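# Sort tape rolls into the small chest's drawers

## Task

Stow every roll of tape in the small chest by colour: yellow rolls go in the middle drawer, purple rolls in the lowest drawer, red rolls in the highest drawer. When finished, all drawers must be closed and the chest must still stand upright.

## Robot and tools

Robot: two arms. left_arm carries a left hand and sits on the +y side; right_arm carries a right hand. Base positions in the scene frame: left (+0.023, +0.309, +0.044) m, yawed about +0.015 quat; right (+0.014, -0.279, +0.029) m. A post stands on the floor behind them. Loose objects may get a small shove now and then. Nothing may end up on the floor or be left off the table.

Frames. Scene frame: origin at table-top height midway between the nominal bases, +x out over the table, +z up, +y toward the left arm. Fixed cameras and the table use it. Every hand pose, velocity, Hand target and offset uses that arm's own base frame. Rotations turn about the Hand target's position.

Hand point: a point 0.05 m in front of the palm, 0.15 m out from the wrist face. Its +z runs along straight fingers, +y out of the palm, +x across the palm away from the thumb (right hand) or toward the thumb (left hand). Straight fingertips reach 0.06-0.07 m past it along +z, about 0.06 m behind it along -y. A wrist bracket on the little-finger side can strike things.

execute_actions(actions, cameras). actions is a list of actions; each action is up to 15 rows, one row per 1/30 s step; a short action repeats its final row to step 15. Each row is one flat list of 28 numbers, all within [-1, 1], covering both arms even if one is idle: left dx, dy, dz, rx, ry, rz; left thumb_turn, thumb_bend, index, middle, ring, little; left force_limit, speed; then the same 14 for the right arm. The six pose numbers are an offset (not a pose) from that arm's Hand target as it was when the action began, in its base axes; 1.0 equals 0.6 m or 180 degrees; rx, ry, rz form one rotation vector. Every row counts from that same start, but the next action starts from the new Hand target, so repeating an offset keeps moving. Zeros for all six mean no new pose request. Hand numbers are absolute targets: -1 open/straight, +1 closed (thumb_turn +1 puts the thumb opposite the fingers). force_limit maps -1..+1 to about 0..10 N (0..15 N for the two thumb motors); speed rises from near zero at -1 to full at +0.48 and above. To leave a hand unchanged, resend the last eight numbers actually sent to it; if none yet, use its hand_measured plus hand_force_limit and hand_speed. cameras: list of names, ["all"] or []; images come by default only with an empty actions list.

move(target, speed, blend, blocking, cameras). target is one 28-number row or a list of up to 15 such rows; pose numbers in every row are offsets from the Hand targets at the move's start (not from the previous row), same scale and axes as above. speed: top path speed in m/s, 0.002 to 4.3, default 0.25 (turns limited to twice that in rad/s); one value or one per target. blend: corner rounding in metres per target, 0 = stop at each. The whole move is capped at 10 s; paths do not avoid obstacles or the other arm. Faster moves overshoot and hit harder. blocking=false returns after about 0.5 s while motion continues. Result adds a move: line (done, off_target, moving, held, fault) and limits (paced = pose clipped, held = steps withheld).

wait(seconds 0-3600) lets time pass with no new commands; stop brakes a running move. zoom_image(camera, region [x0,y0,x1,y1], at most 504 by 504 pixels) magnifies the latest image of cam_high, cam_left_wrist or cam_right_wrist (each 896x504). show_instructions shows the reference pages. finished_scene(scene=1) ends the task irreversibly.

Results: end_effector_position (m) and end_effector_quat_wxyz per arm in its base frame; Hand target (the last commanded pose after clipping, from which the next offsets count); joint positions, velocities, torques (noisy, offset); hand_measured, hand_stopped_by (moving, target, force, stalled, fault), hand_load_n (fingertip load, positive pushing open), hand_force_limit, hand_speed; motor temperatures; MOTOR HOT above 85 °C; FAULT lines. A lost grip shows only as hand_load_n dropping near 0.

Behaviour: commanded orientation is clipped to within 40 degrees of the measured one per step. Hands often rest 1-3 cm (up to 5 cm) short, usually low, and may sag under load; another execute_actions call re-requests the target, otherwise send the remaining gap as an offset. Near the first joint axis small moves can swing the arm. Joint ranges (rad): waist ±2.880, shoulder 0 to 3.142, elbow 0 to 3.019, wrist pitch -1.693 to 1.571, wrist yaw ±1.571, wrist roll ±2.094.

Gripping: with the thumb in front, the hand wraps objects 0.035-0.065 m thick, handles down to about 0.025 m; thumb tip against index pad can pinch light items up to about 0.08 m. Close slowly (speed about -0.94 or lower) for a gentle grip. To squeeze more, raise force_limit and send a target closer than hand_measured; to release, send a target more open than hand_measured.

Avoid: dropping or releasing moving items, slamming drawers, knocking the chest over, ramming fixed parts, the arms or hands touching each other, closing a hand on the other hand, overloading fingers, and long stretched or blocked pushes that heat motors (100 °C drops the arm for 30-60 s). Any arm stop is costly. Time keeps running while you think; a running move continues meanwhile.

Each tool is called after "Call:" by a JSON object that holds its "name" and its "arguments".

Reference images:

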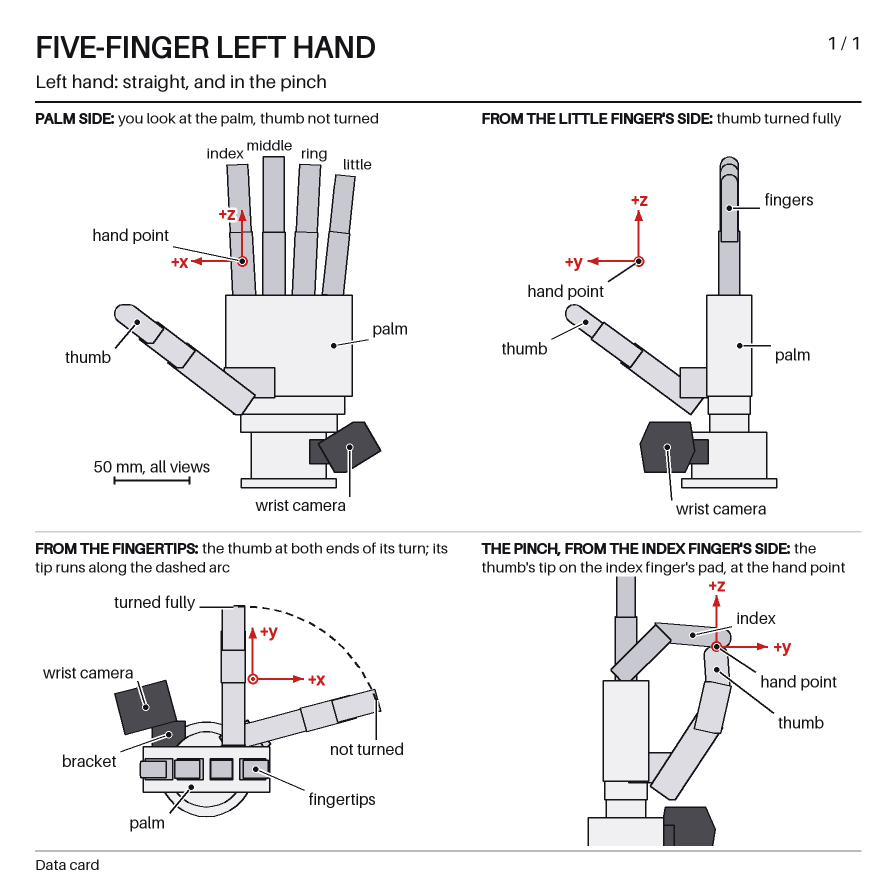

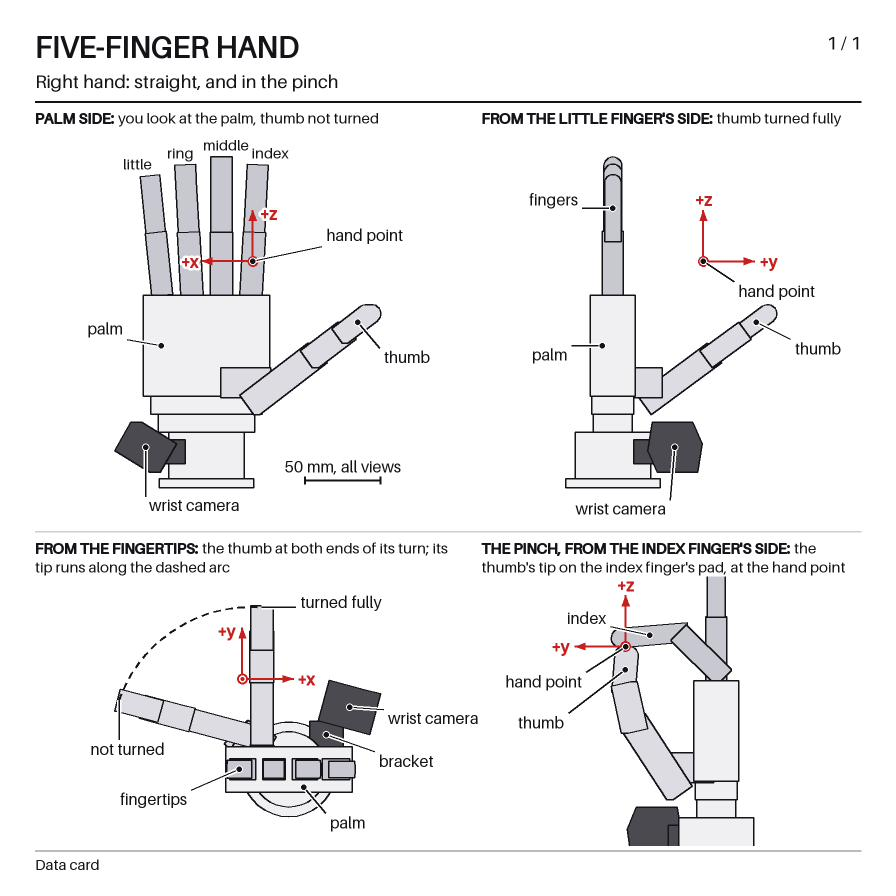

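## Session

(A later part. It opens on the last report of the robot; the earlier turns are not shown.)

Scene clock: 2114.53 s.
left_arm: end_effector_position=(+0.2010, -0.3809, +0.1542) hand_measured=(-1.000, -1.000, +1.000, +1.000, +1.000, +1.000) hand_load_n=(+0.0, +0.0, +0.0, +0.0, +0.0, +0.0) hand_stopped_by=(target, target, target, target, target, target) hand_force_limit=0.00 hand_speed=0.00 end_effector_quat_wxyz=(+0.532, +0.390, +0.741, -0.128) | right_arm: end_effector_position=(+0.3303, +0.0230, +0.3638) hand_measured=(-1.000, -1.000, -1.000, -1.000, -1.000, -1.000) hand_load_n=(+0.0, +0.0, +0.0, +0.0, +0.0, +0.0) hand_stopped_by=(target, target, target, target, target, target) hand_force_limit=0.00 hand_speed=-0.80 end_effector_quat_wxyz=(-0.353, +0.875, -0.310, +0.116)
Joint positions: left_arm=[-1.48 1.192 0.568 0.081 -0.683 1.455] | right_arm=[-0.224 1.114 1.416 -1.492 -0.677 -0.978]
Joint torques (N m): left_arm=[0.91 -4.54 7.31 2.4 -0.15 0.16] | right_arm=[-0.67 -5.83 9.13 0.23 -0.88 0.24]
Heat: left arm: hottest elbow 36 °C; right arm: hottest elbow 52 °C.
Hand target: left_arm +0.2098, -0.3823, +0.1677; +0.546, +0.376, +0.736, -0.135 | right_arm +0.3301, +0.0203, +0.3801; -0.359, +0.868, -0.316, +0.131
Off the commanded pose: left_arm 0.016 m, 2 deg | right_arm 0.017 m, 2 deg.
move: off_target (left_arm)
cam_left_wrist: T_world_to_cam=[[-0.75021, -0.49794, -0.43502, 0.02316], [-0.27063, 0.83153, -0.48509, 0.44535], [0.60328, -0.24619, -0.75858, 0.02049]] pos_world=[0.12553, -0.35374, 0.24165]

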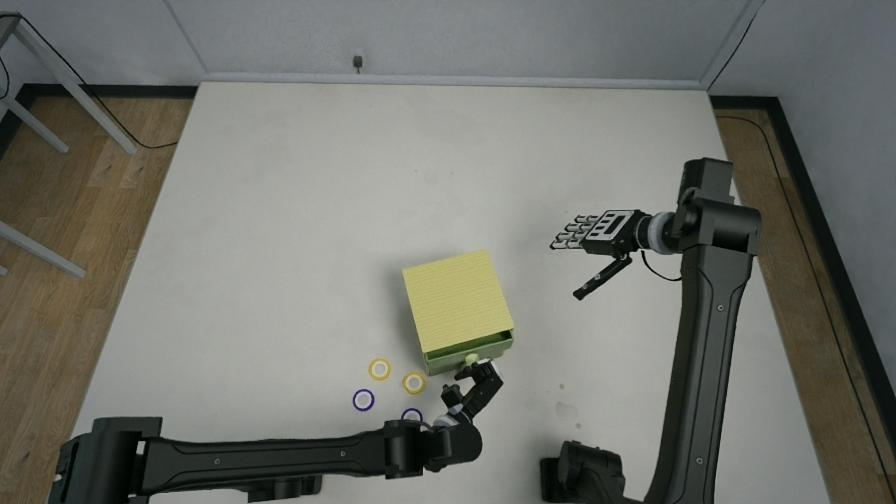

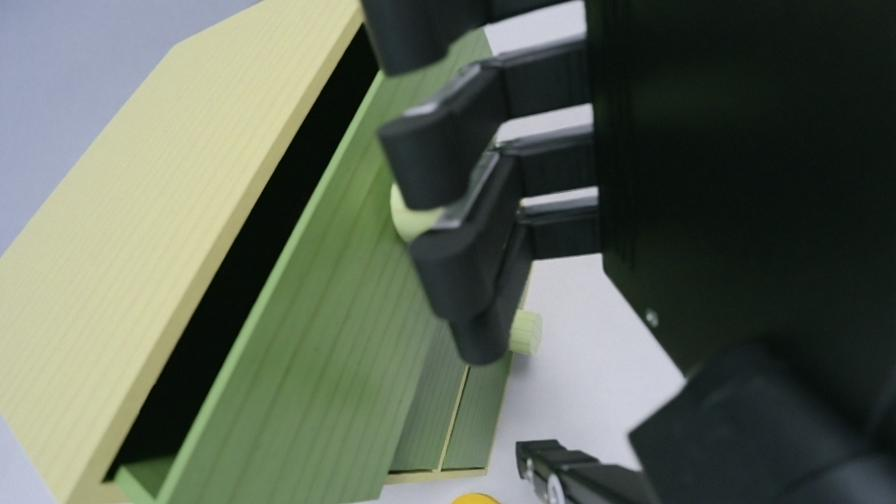

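Call:
{"name": "move", "arguments": {"target": [0.048,0.013,0.0,0,0,0,-1,-1,1,1,1,1,0,0,0,0,0,0,0,0,-1,-1,-1,-1,-1,-1,0,-0.8], "speed": 0.05, "cameras": ["cam_high","cam_left_wrist"]}}

Scene clock: 2126.63 s.
left_arm: end_effector_position=(+0.2232, -0.3776, +0.1527) hand_measured=(-1.000, -1.000, +1.000, +1.000, +1.000, +1.000) hand_load_n=(+0.0, +0.0, +0.0, -0.5, +0.5, +0.0) hand_stopped_by=(target, target, target, target, target, target) hand_force_limit=0.00 hand_speed=0.00 end_effector_quat_wxyz=(+0.528, +0.396, +0.739, -0.135) | right_arm: end_effector_position=(+0.3303, +0.0230, +0.3638) hand_measured=(-1.000, -1.000, -1.000, -1.000, -1.000, -1.000) hand_load_n=(-0.5, +0.0, +0.0, +0.0, +0.0, +0.0) hand_stopped_by=(target, target, target, target, target, target) hand_force_limit=0.00 hand_speed=-0.80 end_effector_quat_wxyz=(-0.353, +0.875, -0.310, +0.116)
Joint positions: left_arm=[-1.402 1.183 0.554 0.117 -0.595 1.507] | right_arm=[-0.224 1.114 1.416 -1.492 -0.677 -0.978]
Joint torques (N m): left_arm=[2.26 -4.37 7.34 2.47 -0.37 0.18] | right_arm=[-1.14 -6.01 9.29 0.36 -0.94 0.25]
Heat: left arm: hottest elbow 36 °C; right arm: hottest elbow 52 °C.
Hand target: left_arm +0.2386, -0.3745, +0.1677; +0.546, +0.376, +0.736, -0.135 | right_arm +0.3301, +0.0203, +0.3801; -0.359, +0.868, -0.316, +0.131
Off the commanded pose: left_arm 0.022 m, 3 deg | right_arm 0.017 m, 2 deg.
move: off_target (left_arm)
cam_left_wrist: T_world_to_cam=[[-0.76259, -0.48426, -0.42889, 0.04786], [-0.25906, 0.83615, -0.48347, 0.44682], [0.59274, -0.25758, -0.76309, 0.00553]] pos_world=[0.14897, -0.349, 0.24077]

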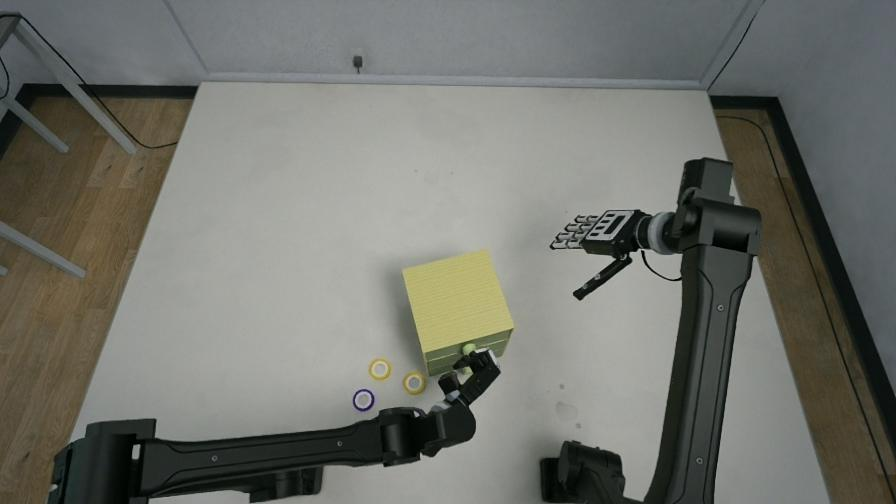

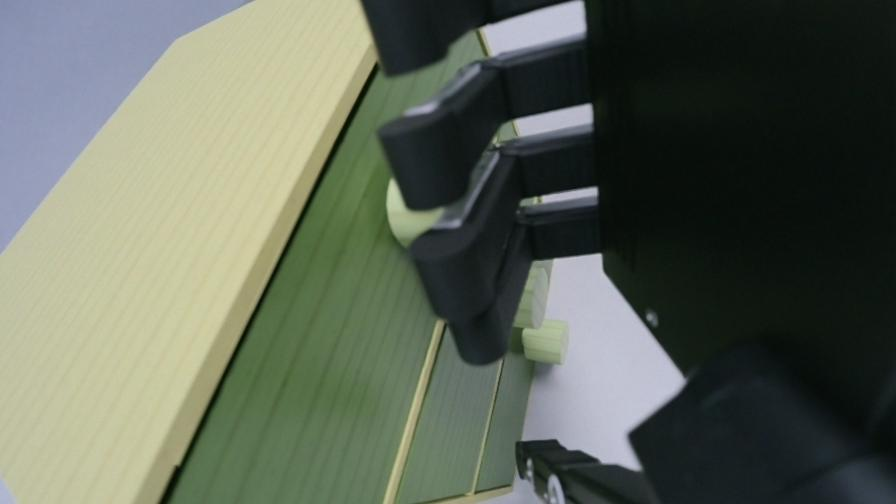

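Call:
{"name": "move", "arguments": {"target": [-0.18,-0.048,0.0,0,0,0,-1,-1,1,1,1,1,0,0,0,0,0,0,0,0,-1,-1,-1,-1,-1,-1,0,-0.8], "speed": 0.1}}

Call:
{"name": "execute_actions", "arguments": {"actions": [[[0,0,0,0,0,0,1,-0.8,-0.5,-1,1,1,-0.2,0,0,0,0,0,0,0,-1,-1,-1,-1,-1,-1,0,-0.8]]], "cameras": ["cam_high","cam_left_wrist"]}}

Scene clock: 2145.90 s.
left_arm: end_effector_position=(+0.1334, -0.3894, +0.1522) hand_measured=(-1.000, -1.000, +1.000, +1.000, +1.000, +1.000) hand_load_n=(+0.0, +0.0, +0.0, +0.0, +0.0, +0.0) hand_stopped_by=(target, target, target, target, target, target) hand_force_limit=0.00 hand_speed=0.00 end_effector_quat_wxyz=(+0.541, +0.388, +0.736, -0.122) | right_arm: end_effector_position=(+0.3303, +0.0230, +0.3638) hand_measured=(-1.000, -1.000, -1.000, -1.000, -1.000, -1.000) hand_load_n=(+0.0, +0.0, +0.0, +0.0, +0.0, +0.0) hand_stopped_by=(target, target, target, target, target, target) hand_force_limit=0.00 hand_speed=-0.80 end_effector_quat_wxyz=(-0.353, +0.875, -0.310, +0.116)
Joint positions: left_arm=[-1.696 1.238 0.606 -0.018 -0.881 1.303] | right_arm=[-0.224 1.114 1.416 -1.492 -0.677 -0.978]
Joint torques (N m): left_arm=[-0.97 -3.6 9.92 0.73 -0.56 -0.1] | right_arm=[-1.14 -5.48 9.21 0.4 -0.97 0.2]
Heat: left arm: hottest elbow 36 °C; right arm: hottest elbow 52 °C.
Hand target: left_arm +0.1306, -0.4033, +0.1677; +0.546, +0.376, +0.736, -0.135 | right_arm +0.3301, +0.0203, +0.3801; -0.359, +0.868, -0.316, +0.131
Off the commanded pose: left_arm 0.021 m, 2 deg | right_arm 0.017 m, 2 deg.
move: off_target (left_arm)

Scene clock: 2147.33 s.
left_arm: end_effector_position=(+0.1333, -0.3894, +0.1521) hand_measured=(+1.000, -0.800, -0.500, -1.000, +1.000, +1.000) hand_load_n=(+0.5, +0.0, +0.0, +0.0, +0.0, +0.0) hand_stopped_by=(target, target, target, target, target, target) hand_force_limit=-0.20 hand_speed=0.00 end_effector_quat_wxyz=(+0.541, +0.388, +0.737, -0.122) | right_arm: end_effector_position=(+0.3303, +0.0230, +0.3638) hand_measured=(-1.000, -1.000, -1.000, -1.000, -1.000, -1.000) hand_load_n=(-0.5, +0.0, +0.0, +0.0, +0.0, +0.0) hand_stopped_by=(target, target, target, target, target, target) hand_force_limit=0.00 hand_speed=-0.80 end_effector_quat_wxyz=(-0.353, +0.875, -0.310, +0.116)
Joint positions: left_arm=[-1.696 1.238 0.606 -0.018 -0.881 1.302] | right_arm=[-0.224 1.114 1.416 -1.492 -0.677 -0.978]
Joint torques (N m): left_arm=[-0.97 -3.55 9.94 0.75 -0.56 -0.09] | right_arm=[-0.62 -5.3 9.39 0.5 -0.95 0.21]
Heat: left arm: hottest elbow 36 °C; right arm: hottest elbow 52 °C.
Hand target: left_arm +0.1306, -0.4033, +0.1677; +0.546, +0.376, +0.736, -0.135 | right_arm +0.3301, +0.0203, +0.3801; -0.359, +0.868, -0.316, +0.131
Off the commanded pose: left_arm 0.021 m, 2 deg | right_arm 0.017 m, 2 deg.
cam_left_wrist: T_world_to_cam=[[-0.73691, -0.50482, -0.44957, -0.03502], [-0.26737, 0.82849, -0.49205, 0.43257], [0.62087, -0.2424, -0.7455, 0.05486]] pos_world=[0.05578, -0.36276, 0.238]

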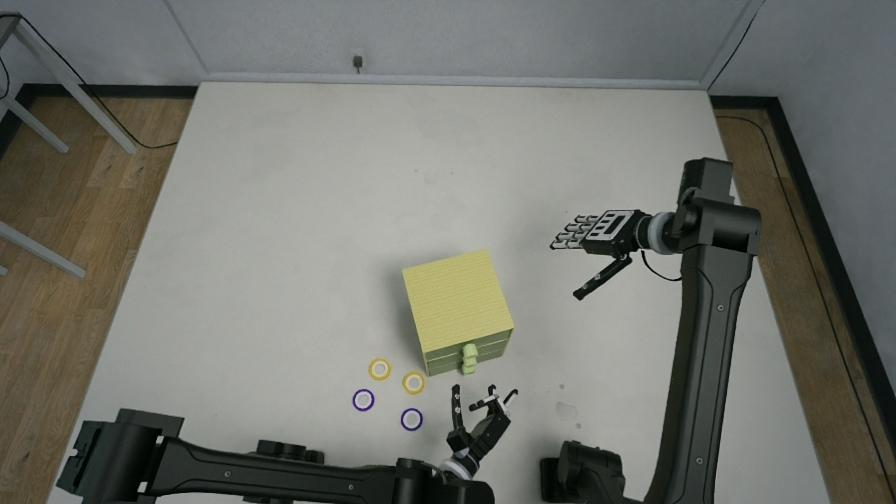

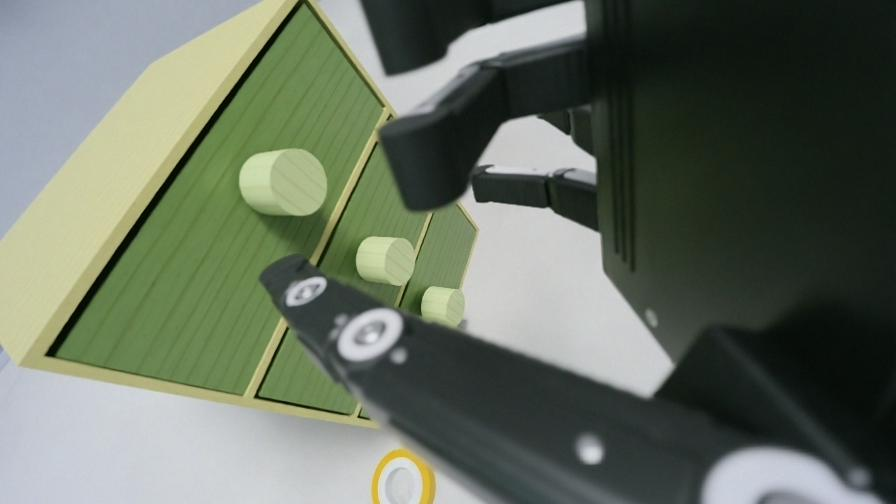

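Call:
{"name": "move", "arguments": {"target": [0.024,-0.0095,-0.1145,0,0,0,1,-0.8,-0.5,-1,1,1,-0.2,0,0,0,0,0,0,0,-1,-1,-1,-1,-1,-1,0,-0.8], "speed": 0.12, "cameras": ["cam_left_wrist"]}}

Scene clock: 2170.97 s.
left_arm: end_effector_position=(+0.1427, -0.4024, +0.0913) hand_measured=(+1.000, -0.800, -0.500, -1.000, +1.000, +1.000) hand_load_n=(+0.0, +0.0, +0.0, +0.0, +0.0, +0.0) hand_stopped_by=(target, target, target, target, target, target) hand_force_limit=-0.20 hand_speed=0.00 end_effector_quat_wxyz=(+0.539, +0.382, +0.740, -0.126) | right_arm: end_effector_position=(+0.3303, +0.0230, +0.3638) hand_measured=(-1.000, -1.000, -1.000, -1.000, -1.000, -1.000) hand_load_n=(+0.0, +0.0, +0.0, +0.0, +0.0, +0.0) hand_stopped_by=(target, target, target, target, target, target) hand_force_limit=0.00 hand_speed=-0.80 end_effector_quat_wxyz=(-0.353, +0.875, -0.310, +0.116)
Joint positions: left_arm=[-1.663 1.425 0.56 0.235 -0.853 1.316] | right_arm=[-0.224 1.114 1.416 -1.492 -0.677 -0.978]
Joint torques (N m): left_arm=[0.79 -5.19 6.19 2.24 -0.21 0.16] | right_arm=[-0.56 -5.13 9.16 0.34 -0.9 0.17]
Heat: left arm: hottest elbow 37 °C; right arm: hottest elbow 52 °C.
Hand target: left_arm +0.1450, -0.4090, +0.0990; +0.546, +0.376, +0.736, -0.135 | right_arm +0.3301, +0.0203, +0.3801; -0.359, +0.868, -0.316, +0.131
Off the commanded pose: left_arm 0.010 m, 2 deg | right_arm 0.017 m, 2 deg.
move: done
cam_left_wrist: T_world_to_cam=[[-0.73825, -0.5132, -0.43773, -0.06631], [-0.27768, 0.82263, -0.49615, 0.41542], [0.61472, -0.24474, -0.74982, 0.00083]] pos_world=[0.06589, -0.37557, 0.17771]

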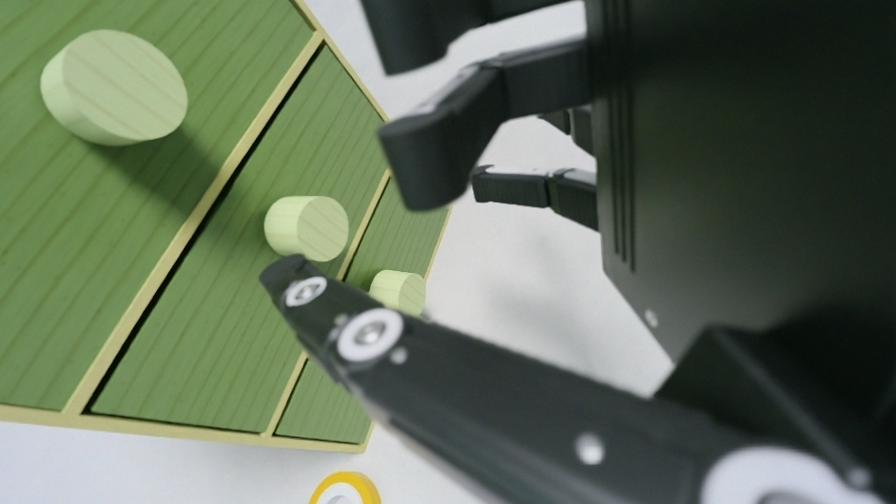

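Call:
{"name": "move", "arguments": {"target": [0.0945,0.0275,0.005,0,0,0,1,-0.8,-0.5,-1,1,1,-0.2,0,0,0,0,0,0,0,-1,-1,-1,-1,-1,-1,0,-0.8], "speed": 0.08, "cameras": ["cam_left_wrist"]}}

Scene clock: 2185.07 s.
left_arm: end_effector_position=(+0.1991, -0.3866, +0.0893) hand_measured=(+1.000, -0.800, -0.500, -1.000, +1.000, +1.000) hand_load_n=(+0.0, +0.0, +0.0, +0.0, +0.0, +0.0) hand_stopped_by=(target, target, target, target, target, target) hand_force_limit=-0.20 hand_speed=0.00 end_effector_quat_wxyz=(+0.534, +0.384, +0.743, -0.123) | right_arm: end_effector_position=(+0.3303, +0.0230, +0.3638) hand_measured=(-1.000, -1.000, -1.000, -1.000, -1.000, -1.000) hand_load_n=(+0.0, +0.0, +0.0, -0.5, +0.0, +0.0) hand_stopped_by=(target, target, target, target, target, target) hand_force_limit=0.00 hand_speed=-0.80 end_effector_quat_wxyz=(-0.353, +0.875, -0.310, +0.116)
Joint positions: left_arm=[-1.492 1.393 0.508 0.331 -0.709 1.438] | right_arm=[-0.224 1.114 1.416 -1.492 -0.677 -0.978]
Joint torques (N m): left_arm=[0.5 -5.71 5.96 2.4 -0.12 0.14] | right_arm=[-1.32 -5.83 9.17 0.39 -0.96 0.2]
Heat: left arm: hottest elbow 36 °C; right arm: hottest elbow 52 °C.
Hand target: left_arm +0.2017, -0.3925, +0.1020; +0.546, +0.376, +0.736, -0.135 | right_arm +0.3301, +0.0203, +0.3801; -0.359, +0.868, -0.316, +0.131
Off the commanded pose: left_arm 0.014 m, 2 deg | right_arm 0.017 m, 2 deg.
move: off_target (left_arm)
cam_left_wrist: T_world_to_cam=[[-0.74067, -0.51034, -0.43699, -0.0159], [-0.28327, 0.82698, -0.48566, 0.41897], [0.60923, -0.23593, -0.75709, -0.02626]] pos_world=[0.1229, -0.36079, 0.17665]

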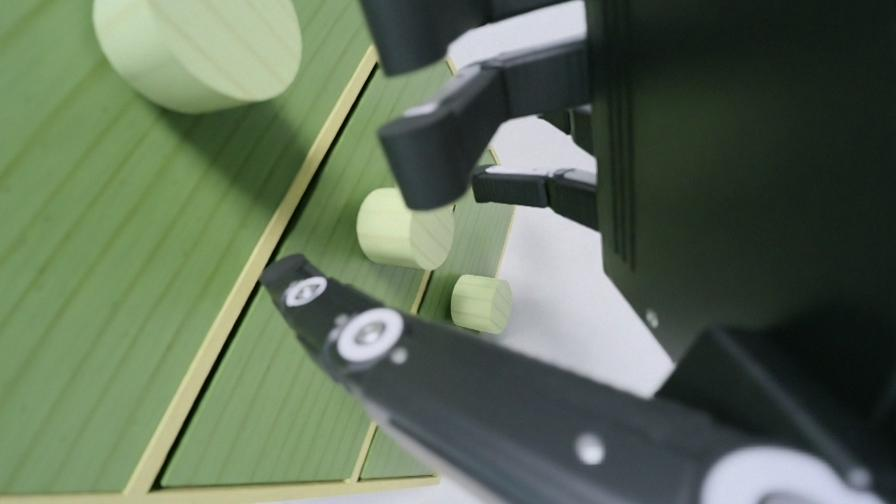

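Call:
{"name": "execute_actions", "arguments": {"actions": [[[0,0,0,0,0,0,1,0,0.1,-1,1,1,-0.2,-0.85,0,0,0,0,0,0,-1,-1,-1,-1,-1,-1,0,-0.8]]], "cameras": ["cam_left_wrist"]}}

Scene clock: 2193.20 s.
left_arm: end_effector_position=(+0.1978, -0.3880, +0.0881) hand_measured=(+1.000, -0.070, -0.100, -1.000, +1.000, +1.000) hand_load_n=(+0.0, +0.0, +2.5, -0.5, +0.0, +0.0) hand_stopped_by=(target, moving, force, target, target, target) hand_force_limit=-0.20 hand_speed=-0.85 end_effector_quat_wxyz=(+0.532, +0.387, +0.743, -0.125) | right_arm: end_effector_position=(+0.3303, +0.0230, +0.3638) hand_measured=(-1.000, -1.000, -1.000, -1.000, -1.000, -1.000) hand_load_n=(-0.5, +0.0, +0.0, +0.0, -0.5, +0.0) hand_stopped_by=(target, target, target, target, target, target) hand_force_limit=0.00 hand_speed=-0.80 end_effector_quat_wxyz=(-0.353, +0.875, -0.310, +0.116)
Joint positions: left_arm=[-1.494 1.395 0.508 0.331 -0.701 1.44] | right_arm=[-0.224 1.114 1.416 -1.492 -0.677 -0.978]
Joint torques (N m): left_arm=[0.5 -5.71 5.98 2.37 -0.42 0.15] | right_arm=[-0.09 -6.01 9.01 0.46 -0.98 0.26]
Heat: left arm: hottest elbow 36 °C; right arm: hottest elbow 52 °C.
Hand target: left_arm +0.2017, -0.3925, +0.1020; +0.546, +0.376, +0.736, -0.135 | right_arm +0.3301, +0.0203, +0.3801; -0.359, +0.868, -0.316, +0.131
Off the commanded pose: left_arm 0.015 m, 3 deg | right_arm 0.017 m, 2 deg.
not at rest: the robot was still moving 3 seconds after this call's last action.
cam_left_wrist: T_world_to_cam=[[-0.74641, -0.50296, -0.43578, -0.01416], [-0.27767, 0.83048, -0.4829, 0.41914], [0.60479, -0.23944, -0.75954, -0.02696]] pos_world=[0.12212, -0.36167, 0.17576]

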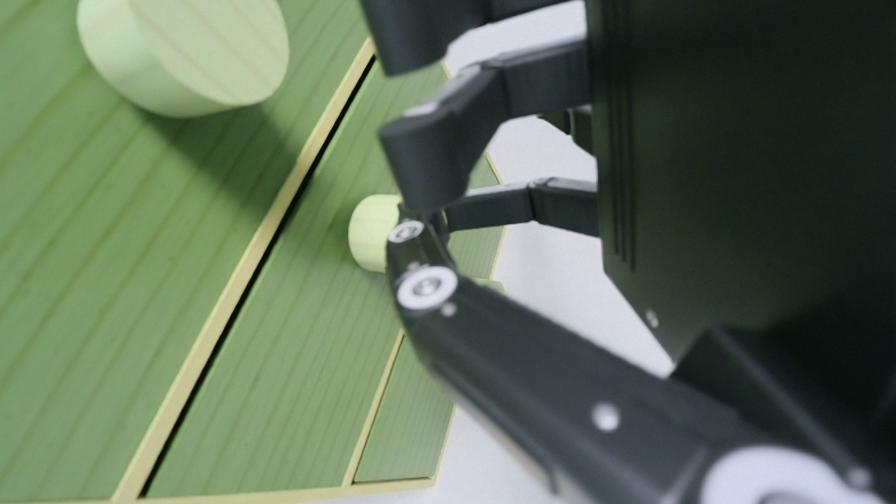

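Call:
{"name": "execute_actions", "arguments": {"actions": [[[0,0,0,0,0,0,1,-0.5,-0.35,-1,1,1,-0.2,-0.8,0,0,0,0,0,0,-1,-1,-1,-1,-1,-1,0,-0.8]]]}}

Call:
{"name": "move", "arguments": {"target": [0.018,0.004,0,0,0,0,1,-0.5,-0.35,-1,1,1,-0.2,-0.8,0,0,0,0,0,0,-1,-1,-1,-1,-1,-1,0,-0.8], "speed": 0.05, "cameras": ["cam_left_wrist"]}}

Scene clock: 2212.23 s.
left_arm: end_effector_position=(+0.1949, -0.3894, +0.0889) hand_measured=(+1.000, -0.500, -0.350, -1.000, +1.000, +1.000) hand_load_n=(+0.0, +0.0, +0.0, +0.0, +0.0, +0.0) hand_stopped_by=(target, target, target, target, target, target) hand_force_limit=-0.20 hand_speed=-0.80 end_effector_quat_wxyz=(+0.532, +0.389, +0.741, -0.127) | right_arm: end_effector_position=(+0.3303, +0.0230, +0.3638) hand_measured=(-1.000, -1.000, -1.000, -1.000, -1.000, -1.000) hand_load_n=(-0.5, +0.0, +0.0, +0.0, +0.0, +0.0) hand_stopped_by=(target, target, target, target, target, target) hand_force_limit=0.00 hand_speed=-0.80 end_effector_quat_wxyz=(-0.353, +0.875, -0.310, +0.116)
Joint positions: left_arm=[-1.502 1.393 0.508 0.331 -0.703 1.44] | right_arm=[-0.224 1.114 1.416 -1.492 -0.677 -0.978]
Joint torques (N m): left_arm=[0.5 -5.71 5.98 2.39 -0.41 0.15] | right_arm=[-0.62 -5.83 9.17 0.44 -0.92 0.21]
Heat: left arm: hottest elbow 35 °C; right arm: hottest elbow 52 °C.
Hand target: left_arm +0.2017, -0.3925, +0.1020; +0.546, +0.376, +0.736, -0.135 | right_arm +0.3301, +0.0203, +0.3801; -0.359, +0.868, -0.316, +0.131
Off the commanded pose: left_arm 0.015 m, 2 deg | right_arm 0.017 m, 2 deg.

Scene clock: 2213.27 s.
left_arm: end_effector_position=(+0.2098, -0.3843, +0.0885) hand_measured=(+1.000, -0.500, -0.350, -1.000, +1.000, +1.000) hand_load_n=(+0.0, +0.0, +0.0, +0.5, +0.0, +0.0) hand_stopped_by=(target, target, target, target, target, target) hand_force_limit=-0.20 hand_speed=-0.80 end_effector_quat_wxyz=(+0.533, +0.384, +0.744, -0.122) | right_arm: end_effector_position=(+0.3303, +0.0230, +0.3638) hand_measured=(-1.000, -1.000, -1.000, -1.000, -1.000, -1.000) hand_load_n=(+0.0, +0.0, +0.0, +0.0, +0.0, +0.0) hand_stopped_by=(target, target, target, target, target, target) hand_force_limit=0.00 hand_speed=-0.80 end_effector_quat_wxyz=(-0.353, +0.875, -0.310, +0.116)
Joint positions: left_arm=[-1.459 1.393 0.503 0.347 -0.68 1.46] | right_arm=[-0.224 1.114 1.416 -1.492 -0.677 -0.978]
Joint torques (N m): left_arm=[0.56 -5.77 5.97 2.43 -0.11 0.15] | right_arm=[-0.67 -5.83 9.03 0.16 -0.94 0.21]
Heat: left arm: hottest elbow 35 °C; right arm: hottest elbow 52 °C.
Hand target: left_arm +0.2125, -0.3901, +0.1020; +0.546, +0.376, +0.736, -0.135 | right_arm +0.3301, +0.0203, +0.3801; -0.359, +0.868, -0.316, +0.131
Off the commanded pose: left_arm 0.015 m, 2 deg | right_arm 0.017 m, 2 deg.
move: off_target (left_arm)
cam_left_wrist: T_world_to_cam=[[-0.74112, -0.50933, -0.43741, -0.00656], [-0.28423, 0.82827, -0.48288, 0.42009], [0.60824, -0.23355, -0.75862, -0.03167]] pos_world=[0.1338, -0.35869, 0.17596]

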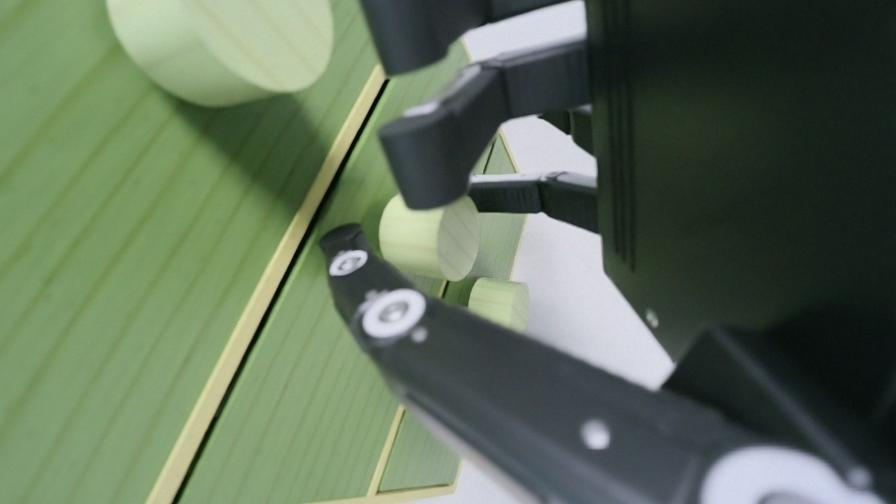

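Call:
{"name": "execute_actions", "arguments": {"actions": [[[0,0,0,0,0,0,1,0,0.1,-1,1,1,-0.2,-0.85,0,0,0,0,0,0,-1,-1,-1,-1,-1,-1,0,-0.8]]], "cameras": ["cam_left_wrist"]}}

Scene clock: 2219.50 s.
left_arm: end_effector_position=(+0.2085, -0.3861, +0.0886) hand_measured=(+1.000, -0.146, -0.088, -1.000, +1.000, +1.000) hand_load_n=(-1.5, +5.5, +7.0, +0.0, +0.0, +0.0) hand_stopped_by=(target, force, force, target, target, target) hand_force_limit=-0.20 hand_speed=-0.85 end_effector_quat_wxyz=(+0.532, +0.386, +0.743, -0.126) | right_arm: end_effector_position=(+0.3303, +0.0230, +0.3638) hand_measured=(-1.000, -1.000, -1.000, -1.000, -1.000, -1.000) hand_load_n=(+0.0, +0.0, -0.5, +0.0, +0.0, +0.0) hand_stopped_by=(target, target, target, target, target, target) hand_force_limit=0.00 hand_speed=-0.80 end_effector_quat_wxyz=(-0.353, +0.875, -0.310, +0.116)
Joint positions: left_arm=[-1.46 1.392 0.503 0.348 -0.672 1.46] | right_arm=[-0.224 1.114 1.416 -1.492 -0.677 -0.978]
Joint torques (N m): left_arm=[0.56 -5.71 5.97 2.43 -0.39 0.16] | right_arm=[-1.14 -5.13 9.24 0.31 -0.94 0.23]
Heat: left arm: hottest elbow 35 °C; right arm: hottest elbow 52 °C.
Hand target: left_arm +0.2125, -0.3901, +0.1020; +0.546, +0.376, +0.736, -0.135 | right_arm +0.3301, +0.0203, +0.3801; -0.359, +0.868, -0.316, +0.131
Off the commanded pose: left_arm 0.015 m, 2 deg | right_arm 0.017 m, 2 deg.
cam_left_wrist: T_world_to_cam=[[-0.74678, -0.50481, -0.433, -0.00586], [-0.27923, 0.82888, -0.48477, 0.42062], [0.60362, -0.2411, -0.75994, -0.03304]] pos_world=[0.13302, -0.35957, 0.17626]

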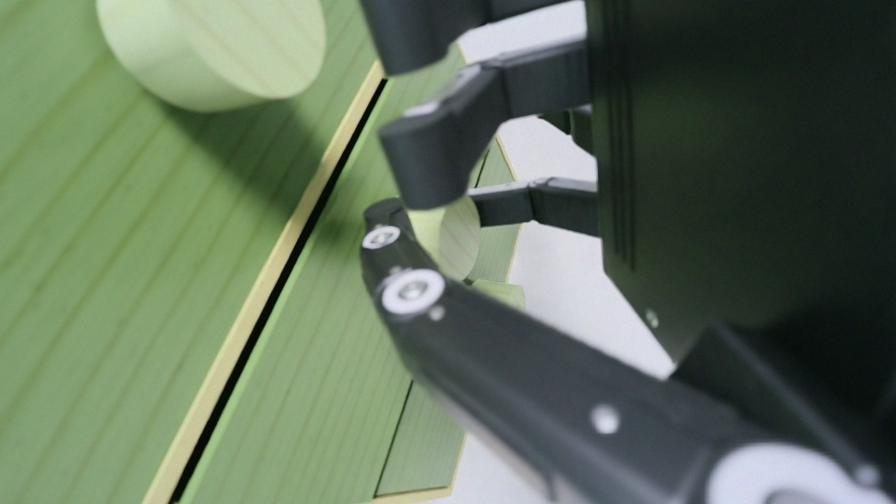

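Call:
{"name": "move", "arguments": {"target": [[-0.0967,-0.0252,-0.006,0,0,0,1,0,0.1,-1,1,1,-0.2,-0.85,0,0,0,0,0,0,-1,-1,-1,-1,-1,-1,0,-0.8]], "speed": 0.05, "cameras": ["cam_high","cam_left_wrist"]}}

Scene clock: 2226.87 s.
left_arm: end_effector_position=(+0.1613, -0.3905, +0.0874) hand_measured=(+1.000, -0.148, -0.088, -1.000, +1.000, +1.000) hand_load_n=(-1.5, +6.0, +8.0, +0.0, +0.0, +0.0) hand_stopped_by=(target, force, force, target, target, target) hand_force_limit=-0.20 hand_speed=-0.85 end_effector_quat_wxyz=(+0.541, +0.382, +0.739, -0.123) | right_arm: end_effector_position=(+0.3303, +0.0230, +0.3638) hand_measured=(-1.000, -1.000, -1.000, -1.000, -1.000, -1.000) hand_load_n=(+0.0, +0.0, +0.0, +0.0, +0.0, +0.0) hand_stopped_by=(target, target, target, target, target, target) hand_force_limit=0.00 hand_speed=-0.80 end_effector_quat_wxyz=(-0.353, +0.875, -0.310, +0.116)
Joint positions: left_arm=[-1.612 1.412 0.517 0.298 -0.818 1.365] | right_arm=[-0.224 1.114 1.416 -1.492 -0.677 -0.978]
Joint torques (N m): left_arm=[-1.38 -4.48 8.05 0.79 -0.67 -0.1] | right_arm=[-0.85 -5.19 9.06 0.72 -0.95 0.25]
Heat: left arm: hottest elbow 35 °C; right arm: hottest elbow 52 °C.
Hand target: left_arm +0.1545, -0.4052, +0.0984; +0.546, +0.376, +0.736, -0.135 | right_arm +0.3301, +0.0203, +0.3801; -0.359, +0.868, -0.316, +0.131
Off the commanded pose: left_arm 0.020 m, 2 deg | right_arm 0.017 m, 2 deg.
move: off_target (left_arm)
cam_left_wrist: T_world_to_cam=[[-0.73382, -0.51428, -0.44387, -0.04874], [-0.27662, 0.82296, -0.49619, 0.40875], [0.62047, -0.24133, -0.74617, -0.01044]] pos_world=[0.08378, -0.36398, 0.1734]

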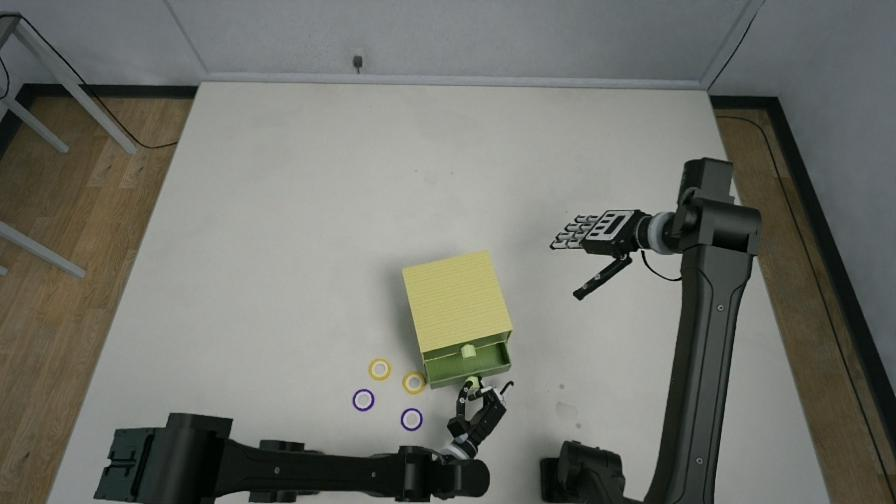

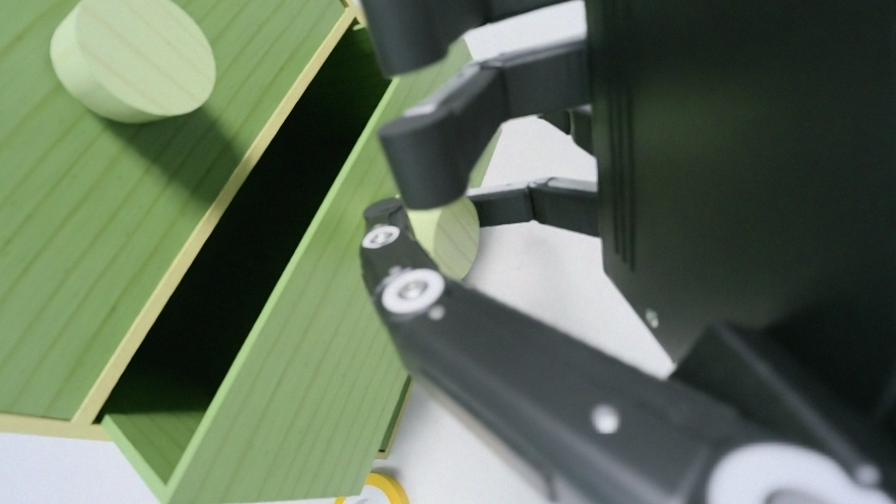

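Call:
{"name": "move", "arguments": {"target": [[-0.145,-0.034,0.0,0,0,0,1,0,0.1,-1,1,1,-0.2,-0.85,0,0,0,0,0,0,-1,-1,-1,-1,-1,-1,0,-0.8]], "speed": 0.05, "cameras": ["cam_high","cam_left_wrist"]}}

Scene clock: 2240.17 s.
left_arm: end_effector_position=(+0.0763, -0.4087, +0.0819) hand_measured=(+1.000, -0.148, -0.088, -1.000, +1.000, +1.000) hand_load_n=(-0.5, +4.0, +9.0, +0.5, +0.0, +0.0) hand_stopped_by=(target, force, force, target, target, target) hand_force_limit=-0.20 hand_speed=-0.85 end_effector_quat_wxyz=(+0.539, +0.387, +0.739, -0.119) | right_arm: end_effector_position=(+0.3303, +0.0230, +0.3638) hand_measured=(-1.000, -1.000, -1.000, -1.000, -1.000, -1.000) hand_load_n=(+0.0, +0.0, +0.0, +0.0, +0.0, +0.0) hand_stopped_by=(target, target, target, target, target, target) hand_force_limit=0.00 hand_speed=-0.80 end_effector_quat_wxyz=(-0.353, +0.875, -0.310, +0.116)
Joint positions: left_arm=[-1.847 1.494 0.635 0.057 -0.996 1.121] | right_arm=[-0.224 1.114 1.416 -1.492 -0.677 -0.978]
Joint torques (N m): left_arm=[-1.49 -5.95 8.7 0.62 -1.02 -0.01] | right_arm=[-1.08 -5.66 9.36 0.38 -0.95 0.24]
Heat: left arm: hottest elbow 36 °C; right arm: hottest elbow 52 °C.
Hand target: left_arm +0.0675, -0.4256, +0.0984; +0.546, +0.376, +0.736, -0.135 | right_arm +0.3301, +0.0203, +0.3801; -0.359, +0.868, -0.316, +0.131
Off the commanded pose: left_arm 0.025 m, 2 deg | right_arm 0.017 m, 2 deg.
move: off_target (left_arm)
cam_left_wrist: T_world_to_cam=[[-0.73482, -0.5068, -0.45076, -0.11927], [-0.274, 0.82975, -0.48625, 0.39928], [0.62045, -0.2338, -0.74858, 0.03704]] pos_world=[-0.00122, -0.38309, 0.16812]

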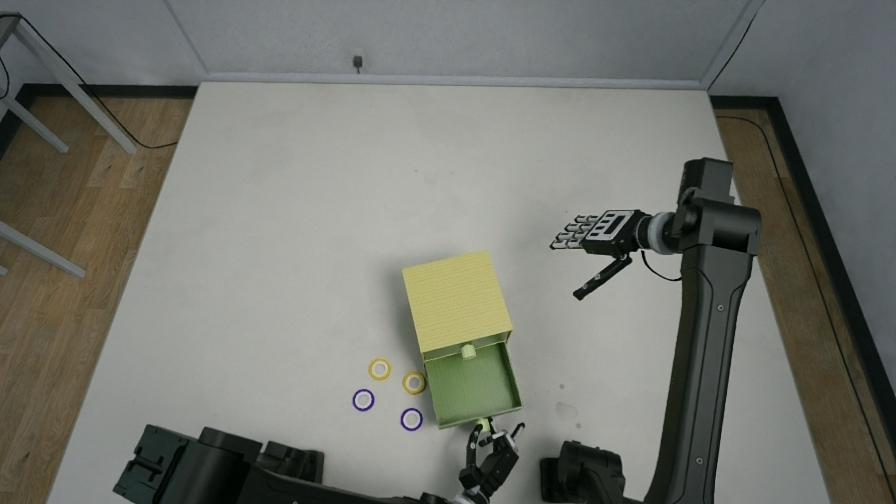

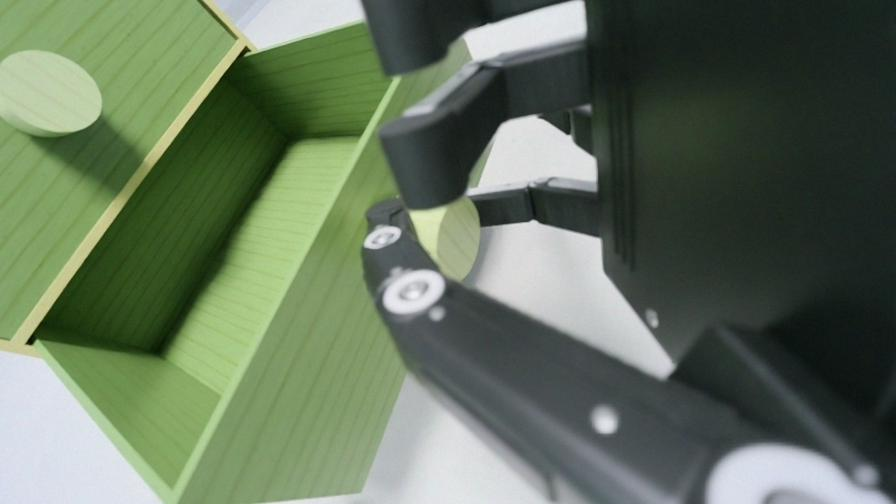

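Call:
{"name": "move", "arguments": {"target": [[-0.0165,-0.0035,0.0,0,0,0,1,0,0.1,-1,1,1,-0.2,-0.85,0,0,0,0,0,0,-1,-1,-1,-1,-1,-1,0,-0.8]], "speed": 0.04}}

Call:
{"name": "move", "arguments": {"target": [[0.014,0.018,-0.008,0,0,0,1,0,0.1,-1,1,1,-0.2,-0.85,0,0,0,0,0,0,-1,-1,-1,-1,-1,-1,0,-0.8]], "speed": 0.04}}

Call:
{"name": "execute_actions", "arguments": {"actions": [[[0,0,0,0,0,0,1,-0.5,-0.4,-1,1,1,-0.2,-0.8,0,0,0,0,0,0,-1,-1,-1,-1,-1,-1,0,-0.8]]], "cameras": ["cam_high","cam_left_wrist"]}}

Scene clock: 2358.23 s.
left_arm: end_effector_position=(+0.0674, -0.4109, +0.0814) hand_measured=(+1.000, -0.148, -0.088, -1.000, +1.000, +1.000) hand_load_n=(-0.5, +4.5, +9.0, +0.0, +0.0, +0.0) hand_stopped_by=(target, force, force, target, target, target) hand_force_limit=-0.20 hand_speed=-0.85 end_effector_quat_wxyz=(+0.539, +0.386, +0.739, -0.118) | right_arm: end_effector_position=(+0.3303, +0.0230, +0.3638) hand_measured=(-1.000, -1.000, -1.000, -1.000, -1.000, -1.000) hand_load_n=(+0.0, -0.5, +0.0, +0.0, +0.0, +0.0) hand_stopped_by=(target, target, target, target, target, target) hand_force_limit=0.00 hand_speed=-0.80 end_effector_quat_wxyz=(-0.353, +0.875, -0.310, +0.116)
Joint positions: left_arm=[-1.868 1.507 0.654 0.023 -1.011 1.089] | right_arm=[-0.224 1.114 1.416 -1.492 -0.677 -0.978]
Joint torques (N m): left_arm=[-1.44 -6.12 8.76 0.61 -1.08 -0.01] | right_arm=[-0.85 -5.42 9.26 0.51 -0.89 0.2]
Motor temperatures (°C): left_arm=[21 27 39 24 25 23] | right_arm=[24 25 53 24 24 23]
Heat: left arm: hottest elbow 39 °C; right arm: hottest elbow 53 °C.
Hand target: left_arm +0.0576, -0.4277, +0.0984; +0.546, +0.376, +0.736, -0.135 | right_arm +0.3301, +0.0203, +0.3801; -0.359, +0.868, -0.316, +0.131
Off the commanded pose: left_arm 0.026 m, 2 deg | right_arm 0.017 m, 2 deg.
move: off_target (left_arm)

Scene clock: 2359.30 s.
left_arm: end_effector_position=(+0.0662, -0.4089, +0.0796) hand_measured=(+1.000, -0.148, -0.088, -1.000, +1.000, +1.000) hand_load_n=(-0.5, +4.5, +9.0, +0.0, +0.0, +0.0) hand_stopped_by=(target, force, force, target, target, target) hand_force_limit=-0.20 hand_speed=-0.85 end_effector_quat_wxyz=(+0.538, +0.389, +0.738, -0.118) | right_arm: end_effector_position=(+0.3303, +0.0230, +0.3638) hand_measured=(-1.000, -1.000, -1.000, -1.000, -1.000, -1.000) hand_load_n=(+0.0, +0.0, +0.0, +0.0, +0.0, +0.0) hand_stopped_by=(target, target, target, target, target, target) hand_force_limit=0.00 hand_speed=-0.80 end_effector_quat_wxyz=(-0.353, +0.875, -0.310, +0.116)
Joint positions: left_arm=[-1.873 1.507 0.648 0.024 -1.011 1.089] | right_arm=[-0.224 1.114 1.416 -1.492 -0.677 -0.978]
Joint torques (N m): left_arm=[-0.21 -7.36 6.13 1.98 -0.71 0.16] | right_arm=[-0.44 -5.19 9.09 0.32 -0.95 0.26]
Heat: left arm: hottest elbow 39 °C; right arm: hottest elbow 53 °C.
Hand target: left_arm +0.0660, -0.4169, +0.0936; +0.546, +0.376, +0.736, -0.135 | right_arm +0.3301, +0.0203, +0.3801; -0.359, +0.868, -0.316, +0.131
Off the commanded pose: left_arm 0.016 m, 3 deg | right_arm 0.017 m, 2 deg.
move: off_target (left_arm)

Scene clock: 2360.90 s.
left_arm: end_effector_position=(+0.0650, -0.4095, +0.0811) hand_measured=(+1.000, -0.500, -0.400, -1.000, +1.000, +1.000) hand_load_n=(+0.0, +0.0, +0.0, +0.0, +0.0, +0.0) hand_stopped_by=(target, target, target, target, target, target) hand_force_limit=-0.20 hand_speed=-0.80 end_effector_quat_wxyz=(+0.539, +0.388, +0.738, -0.121) | right_arm: end_effector_position=(+0.3303, +0.0230, +0.3638) hand_measured=(-1.000, -1.000, -1.000, -1.000, -1.000, -1.000) hand_load_n=(-0.5, +0.0, +0.0, +0.0, +0.0, +0.0) hand_stopped_by=(target, target, target, target, target, target) hand_force_limit=0.00 hand_speed=-0.80 end_effector_quat_wxyz=(-0.353, +0.875, -0.310, +0.116)
Joint positions: left_arm=[-1.876 1.504 0.648 0.028 -1.013 1.089] | right_arm=[-0.224 1.114 1.416 -1.492 -0.677 -0.978]
Joint torques (N m): left_arm=[-0.21 -7.12 6.16 1.89 -0.67 0.16] | right_arm=[-0.97 -5.71 9.32 0.53 -0.92 0.19]
Heat: left arm: hottest elbow 39 °C; right arm: hottest elbow 53 °C.
Hand target: left_arm +0.0660, -0.4169, +0.0936; +0.546, +0.376, +0.736, -0.135 | right_arm +0.3301, +0.0203, +0.3801; -0.359, +0.868, -0.316, +0.131
Off the commanded pose: left_arm 0.015 m, 2 deg | right_arm 0.017 m, 2 deg.
cam_left_wrist: T_world_to_cam=[[-0.73732, -0.50365, -0.45022, -0.12691], [-0.26983, 0.83055, -0.48721, 0.39658], [0.61932, -0.23774, -0.74828, 0.04174]] pos_world=[-0.01241, -0.38338, 0.16731]

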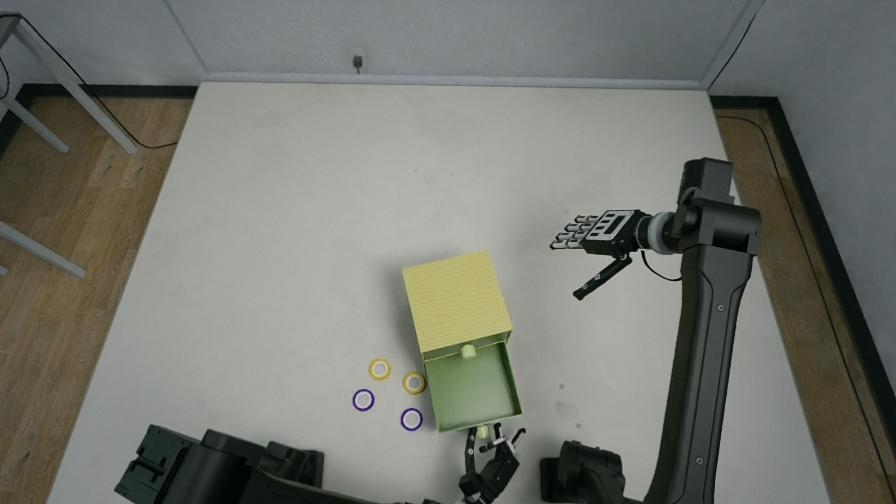

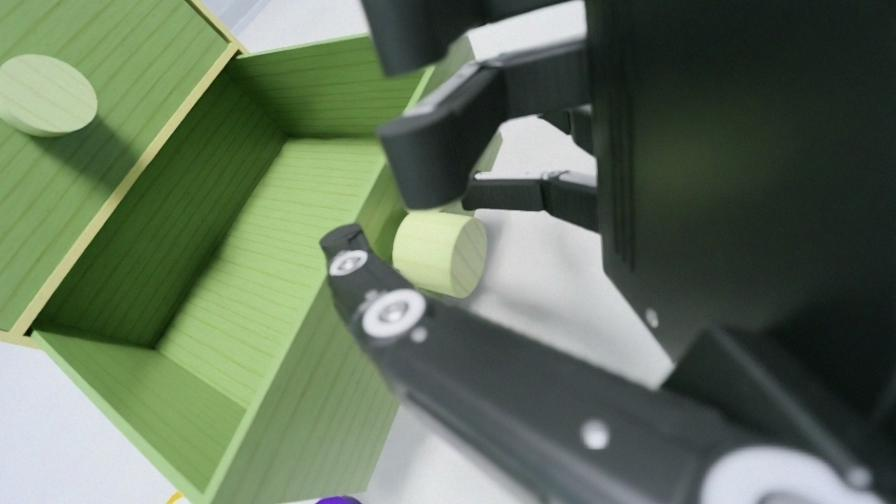

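Call:
{"name": "move", "arguments": {"target": [[0,0,0.333,0,0,0,1,-0.8,-0.5,-1,1,1,-0.35,-0.6,0,0,0,0,0,0,-1,-1,-1,-1,-1,-1,0,-0.8],[0.25,0.374,0.277,-0.4043,0.1553,0.4498,1,-0.8,-0.5,-0.5,1,1,-0.35,-0.5,0,0,0,0,0,0,-1,-1,-1,-1,-1,-1,0,-0.8],[0.25,0.374,-0.056,-0.4043,0.1553,0.4498,1,-0.8,-0.5,-0.5,1,1,-0.35,-0.5,0,0,0,0,0,0,-1,-1,-1,-1,-1,-1,0,-0.8]], "blend": [0.03,0.03,0], "speed": 0.2, "cameras": ["cam_high","cam_left_wrist"]}}

Scene clock: 2462.33 s.
left_arm: end_effector_position=(+0.2122, -0.1851, +0.0556) hand_measured=(+1.000, -0.800, -0.500, -0.500, +1.000, +1.000) hand_load_n=(+0.5, +0.0, +0.0, +0.0, +0.0, +0.0) hand_stopped_by=(target, target, target, target, target, target) hand_force_limit=-0.35 hand_speed=-0.50 end_effector_quat_wxyz=(+0.438, -0.551, +0.678, -0.212) | right_arm: end_effector_position=(+0.3303, +0.0230, +0.3638) hand_measured=(-1.000, -1.000, -1.000, -1.000, -1.000, -1.000) hand_load_n=(+0.0, +0.0, +0.0, +0.0, +0.0, +0.0) hand_stopped_by=(target, target, target, target, target, target) hand_force_limit=0.00 hand_speed=-0.80 end_effector_quat_wxyz=(-0.353, +0.875, -0.310, +0.116)
Joint positions: left_arm=[-1.186 1.04 0.476 -0.766 -0.997 -0.849] | right_arm=[-0.224 1.114 1.416 -1.492 -0.677 -0.978]
Joint torques (N m): left_arm=[0.5 -0.85 7.06 1.11 -0.48 0.1] | right_arm=[-1.38 -5.3 9.52 0.68 -0.97 0.29]
Heat: left arm: hottest elbow 35 °C; right arm: hottest elbow 53 °C.
Hand target: left_arm +0.2160, -0.1925, +0.0600; +0.435, -0.554, +0.675, -0.222 | right_arm +0.3301, +0.0203, +0.3801; -0.359, +0.868, -0.316, +0.131
Off the commanded pose: left_arm 0.009 m, 1 deg | right_arm 0.017 m, 2 deg.
move: done; blend cut to 0 m at target 2; target 2's new numbers were sent with left_arm's hand 0.011 m and 2 deg from that target
cam_left_wrist: T_world_to_cam=[[0.50527, -0.54591, 0.66834, -0.25043], [-0.55628, -0.79813, -0.23137, -0.01736], [0.65973, -0.25488, -0.70695, -0.02925]] pos_world=[0.13617, -0.15802, 0.14268]

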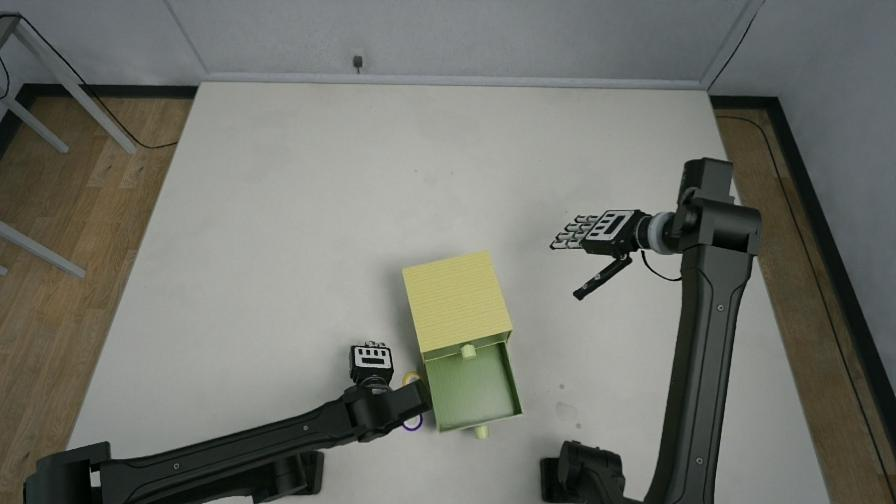

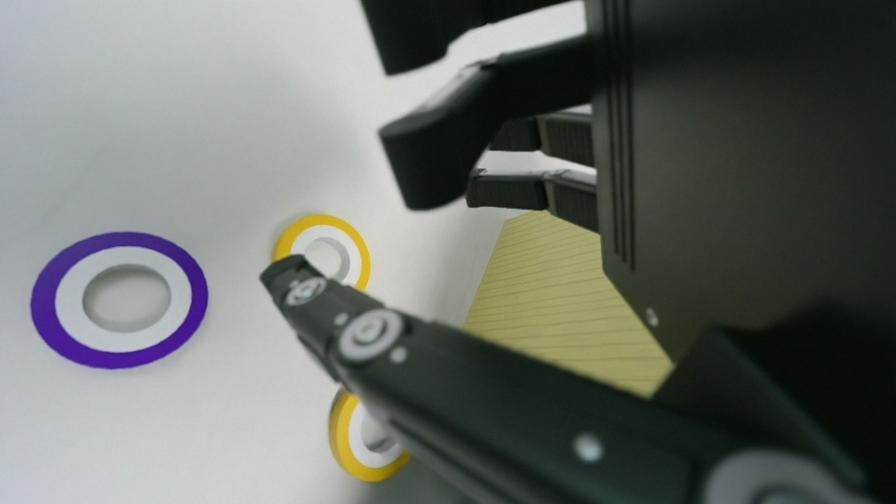

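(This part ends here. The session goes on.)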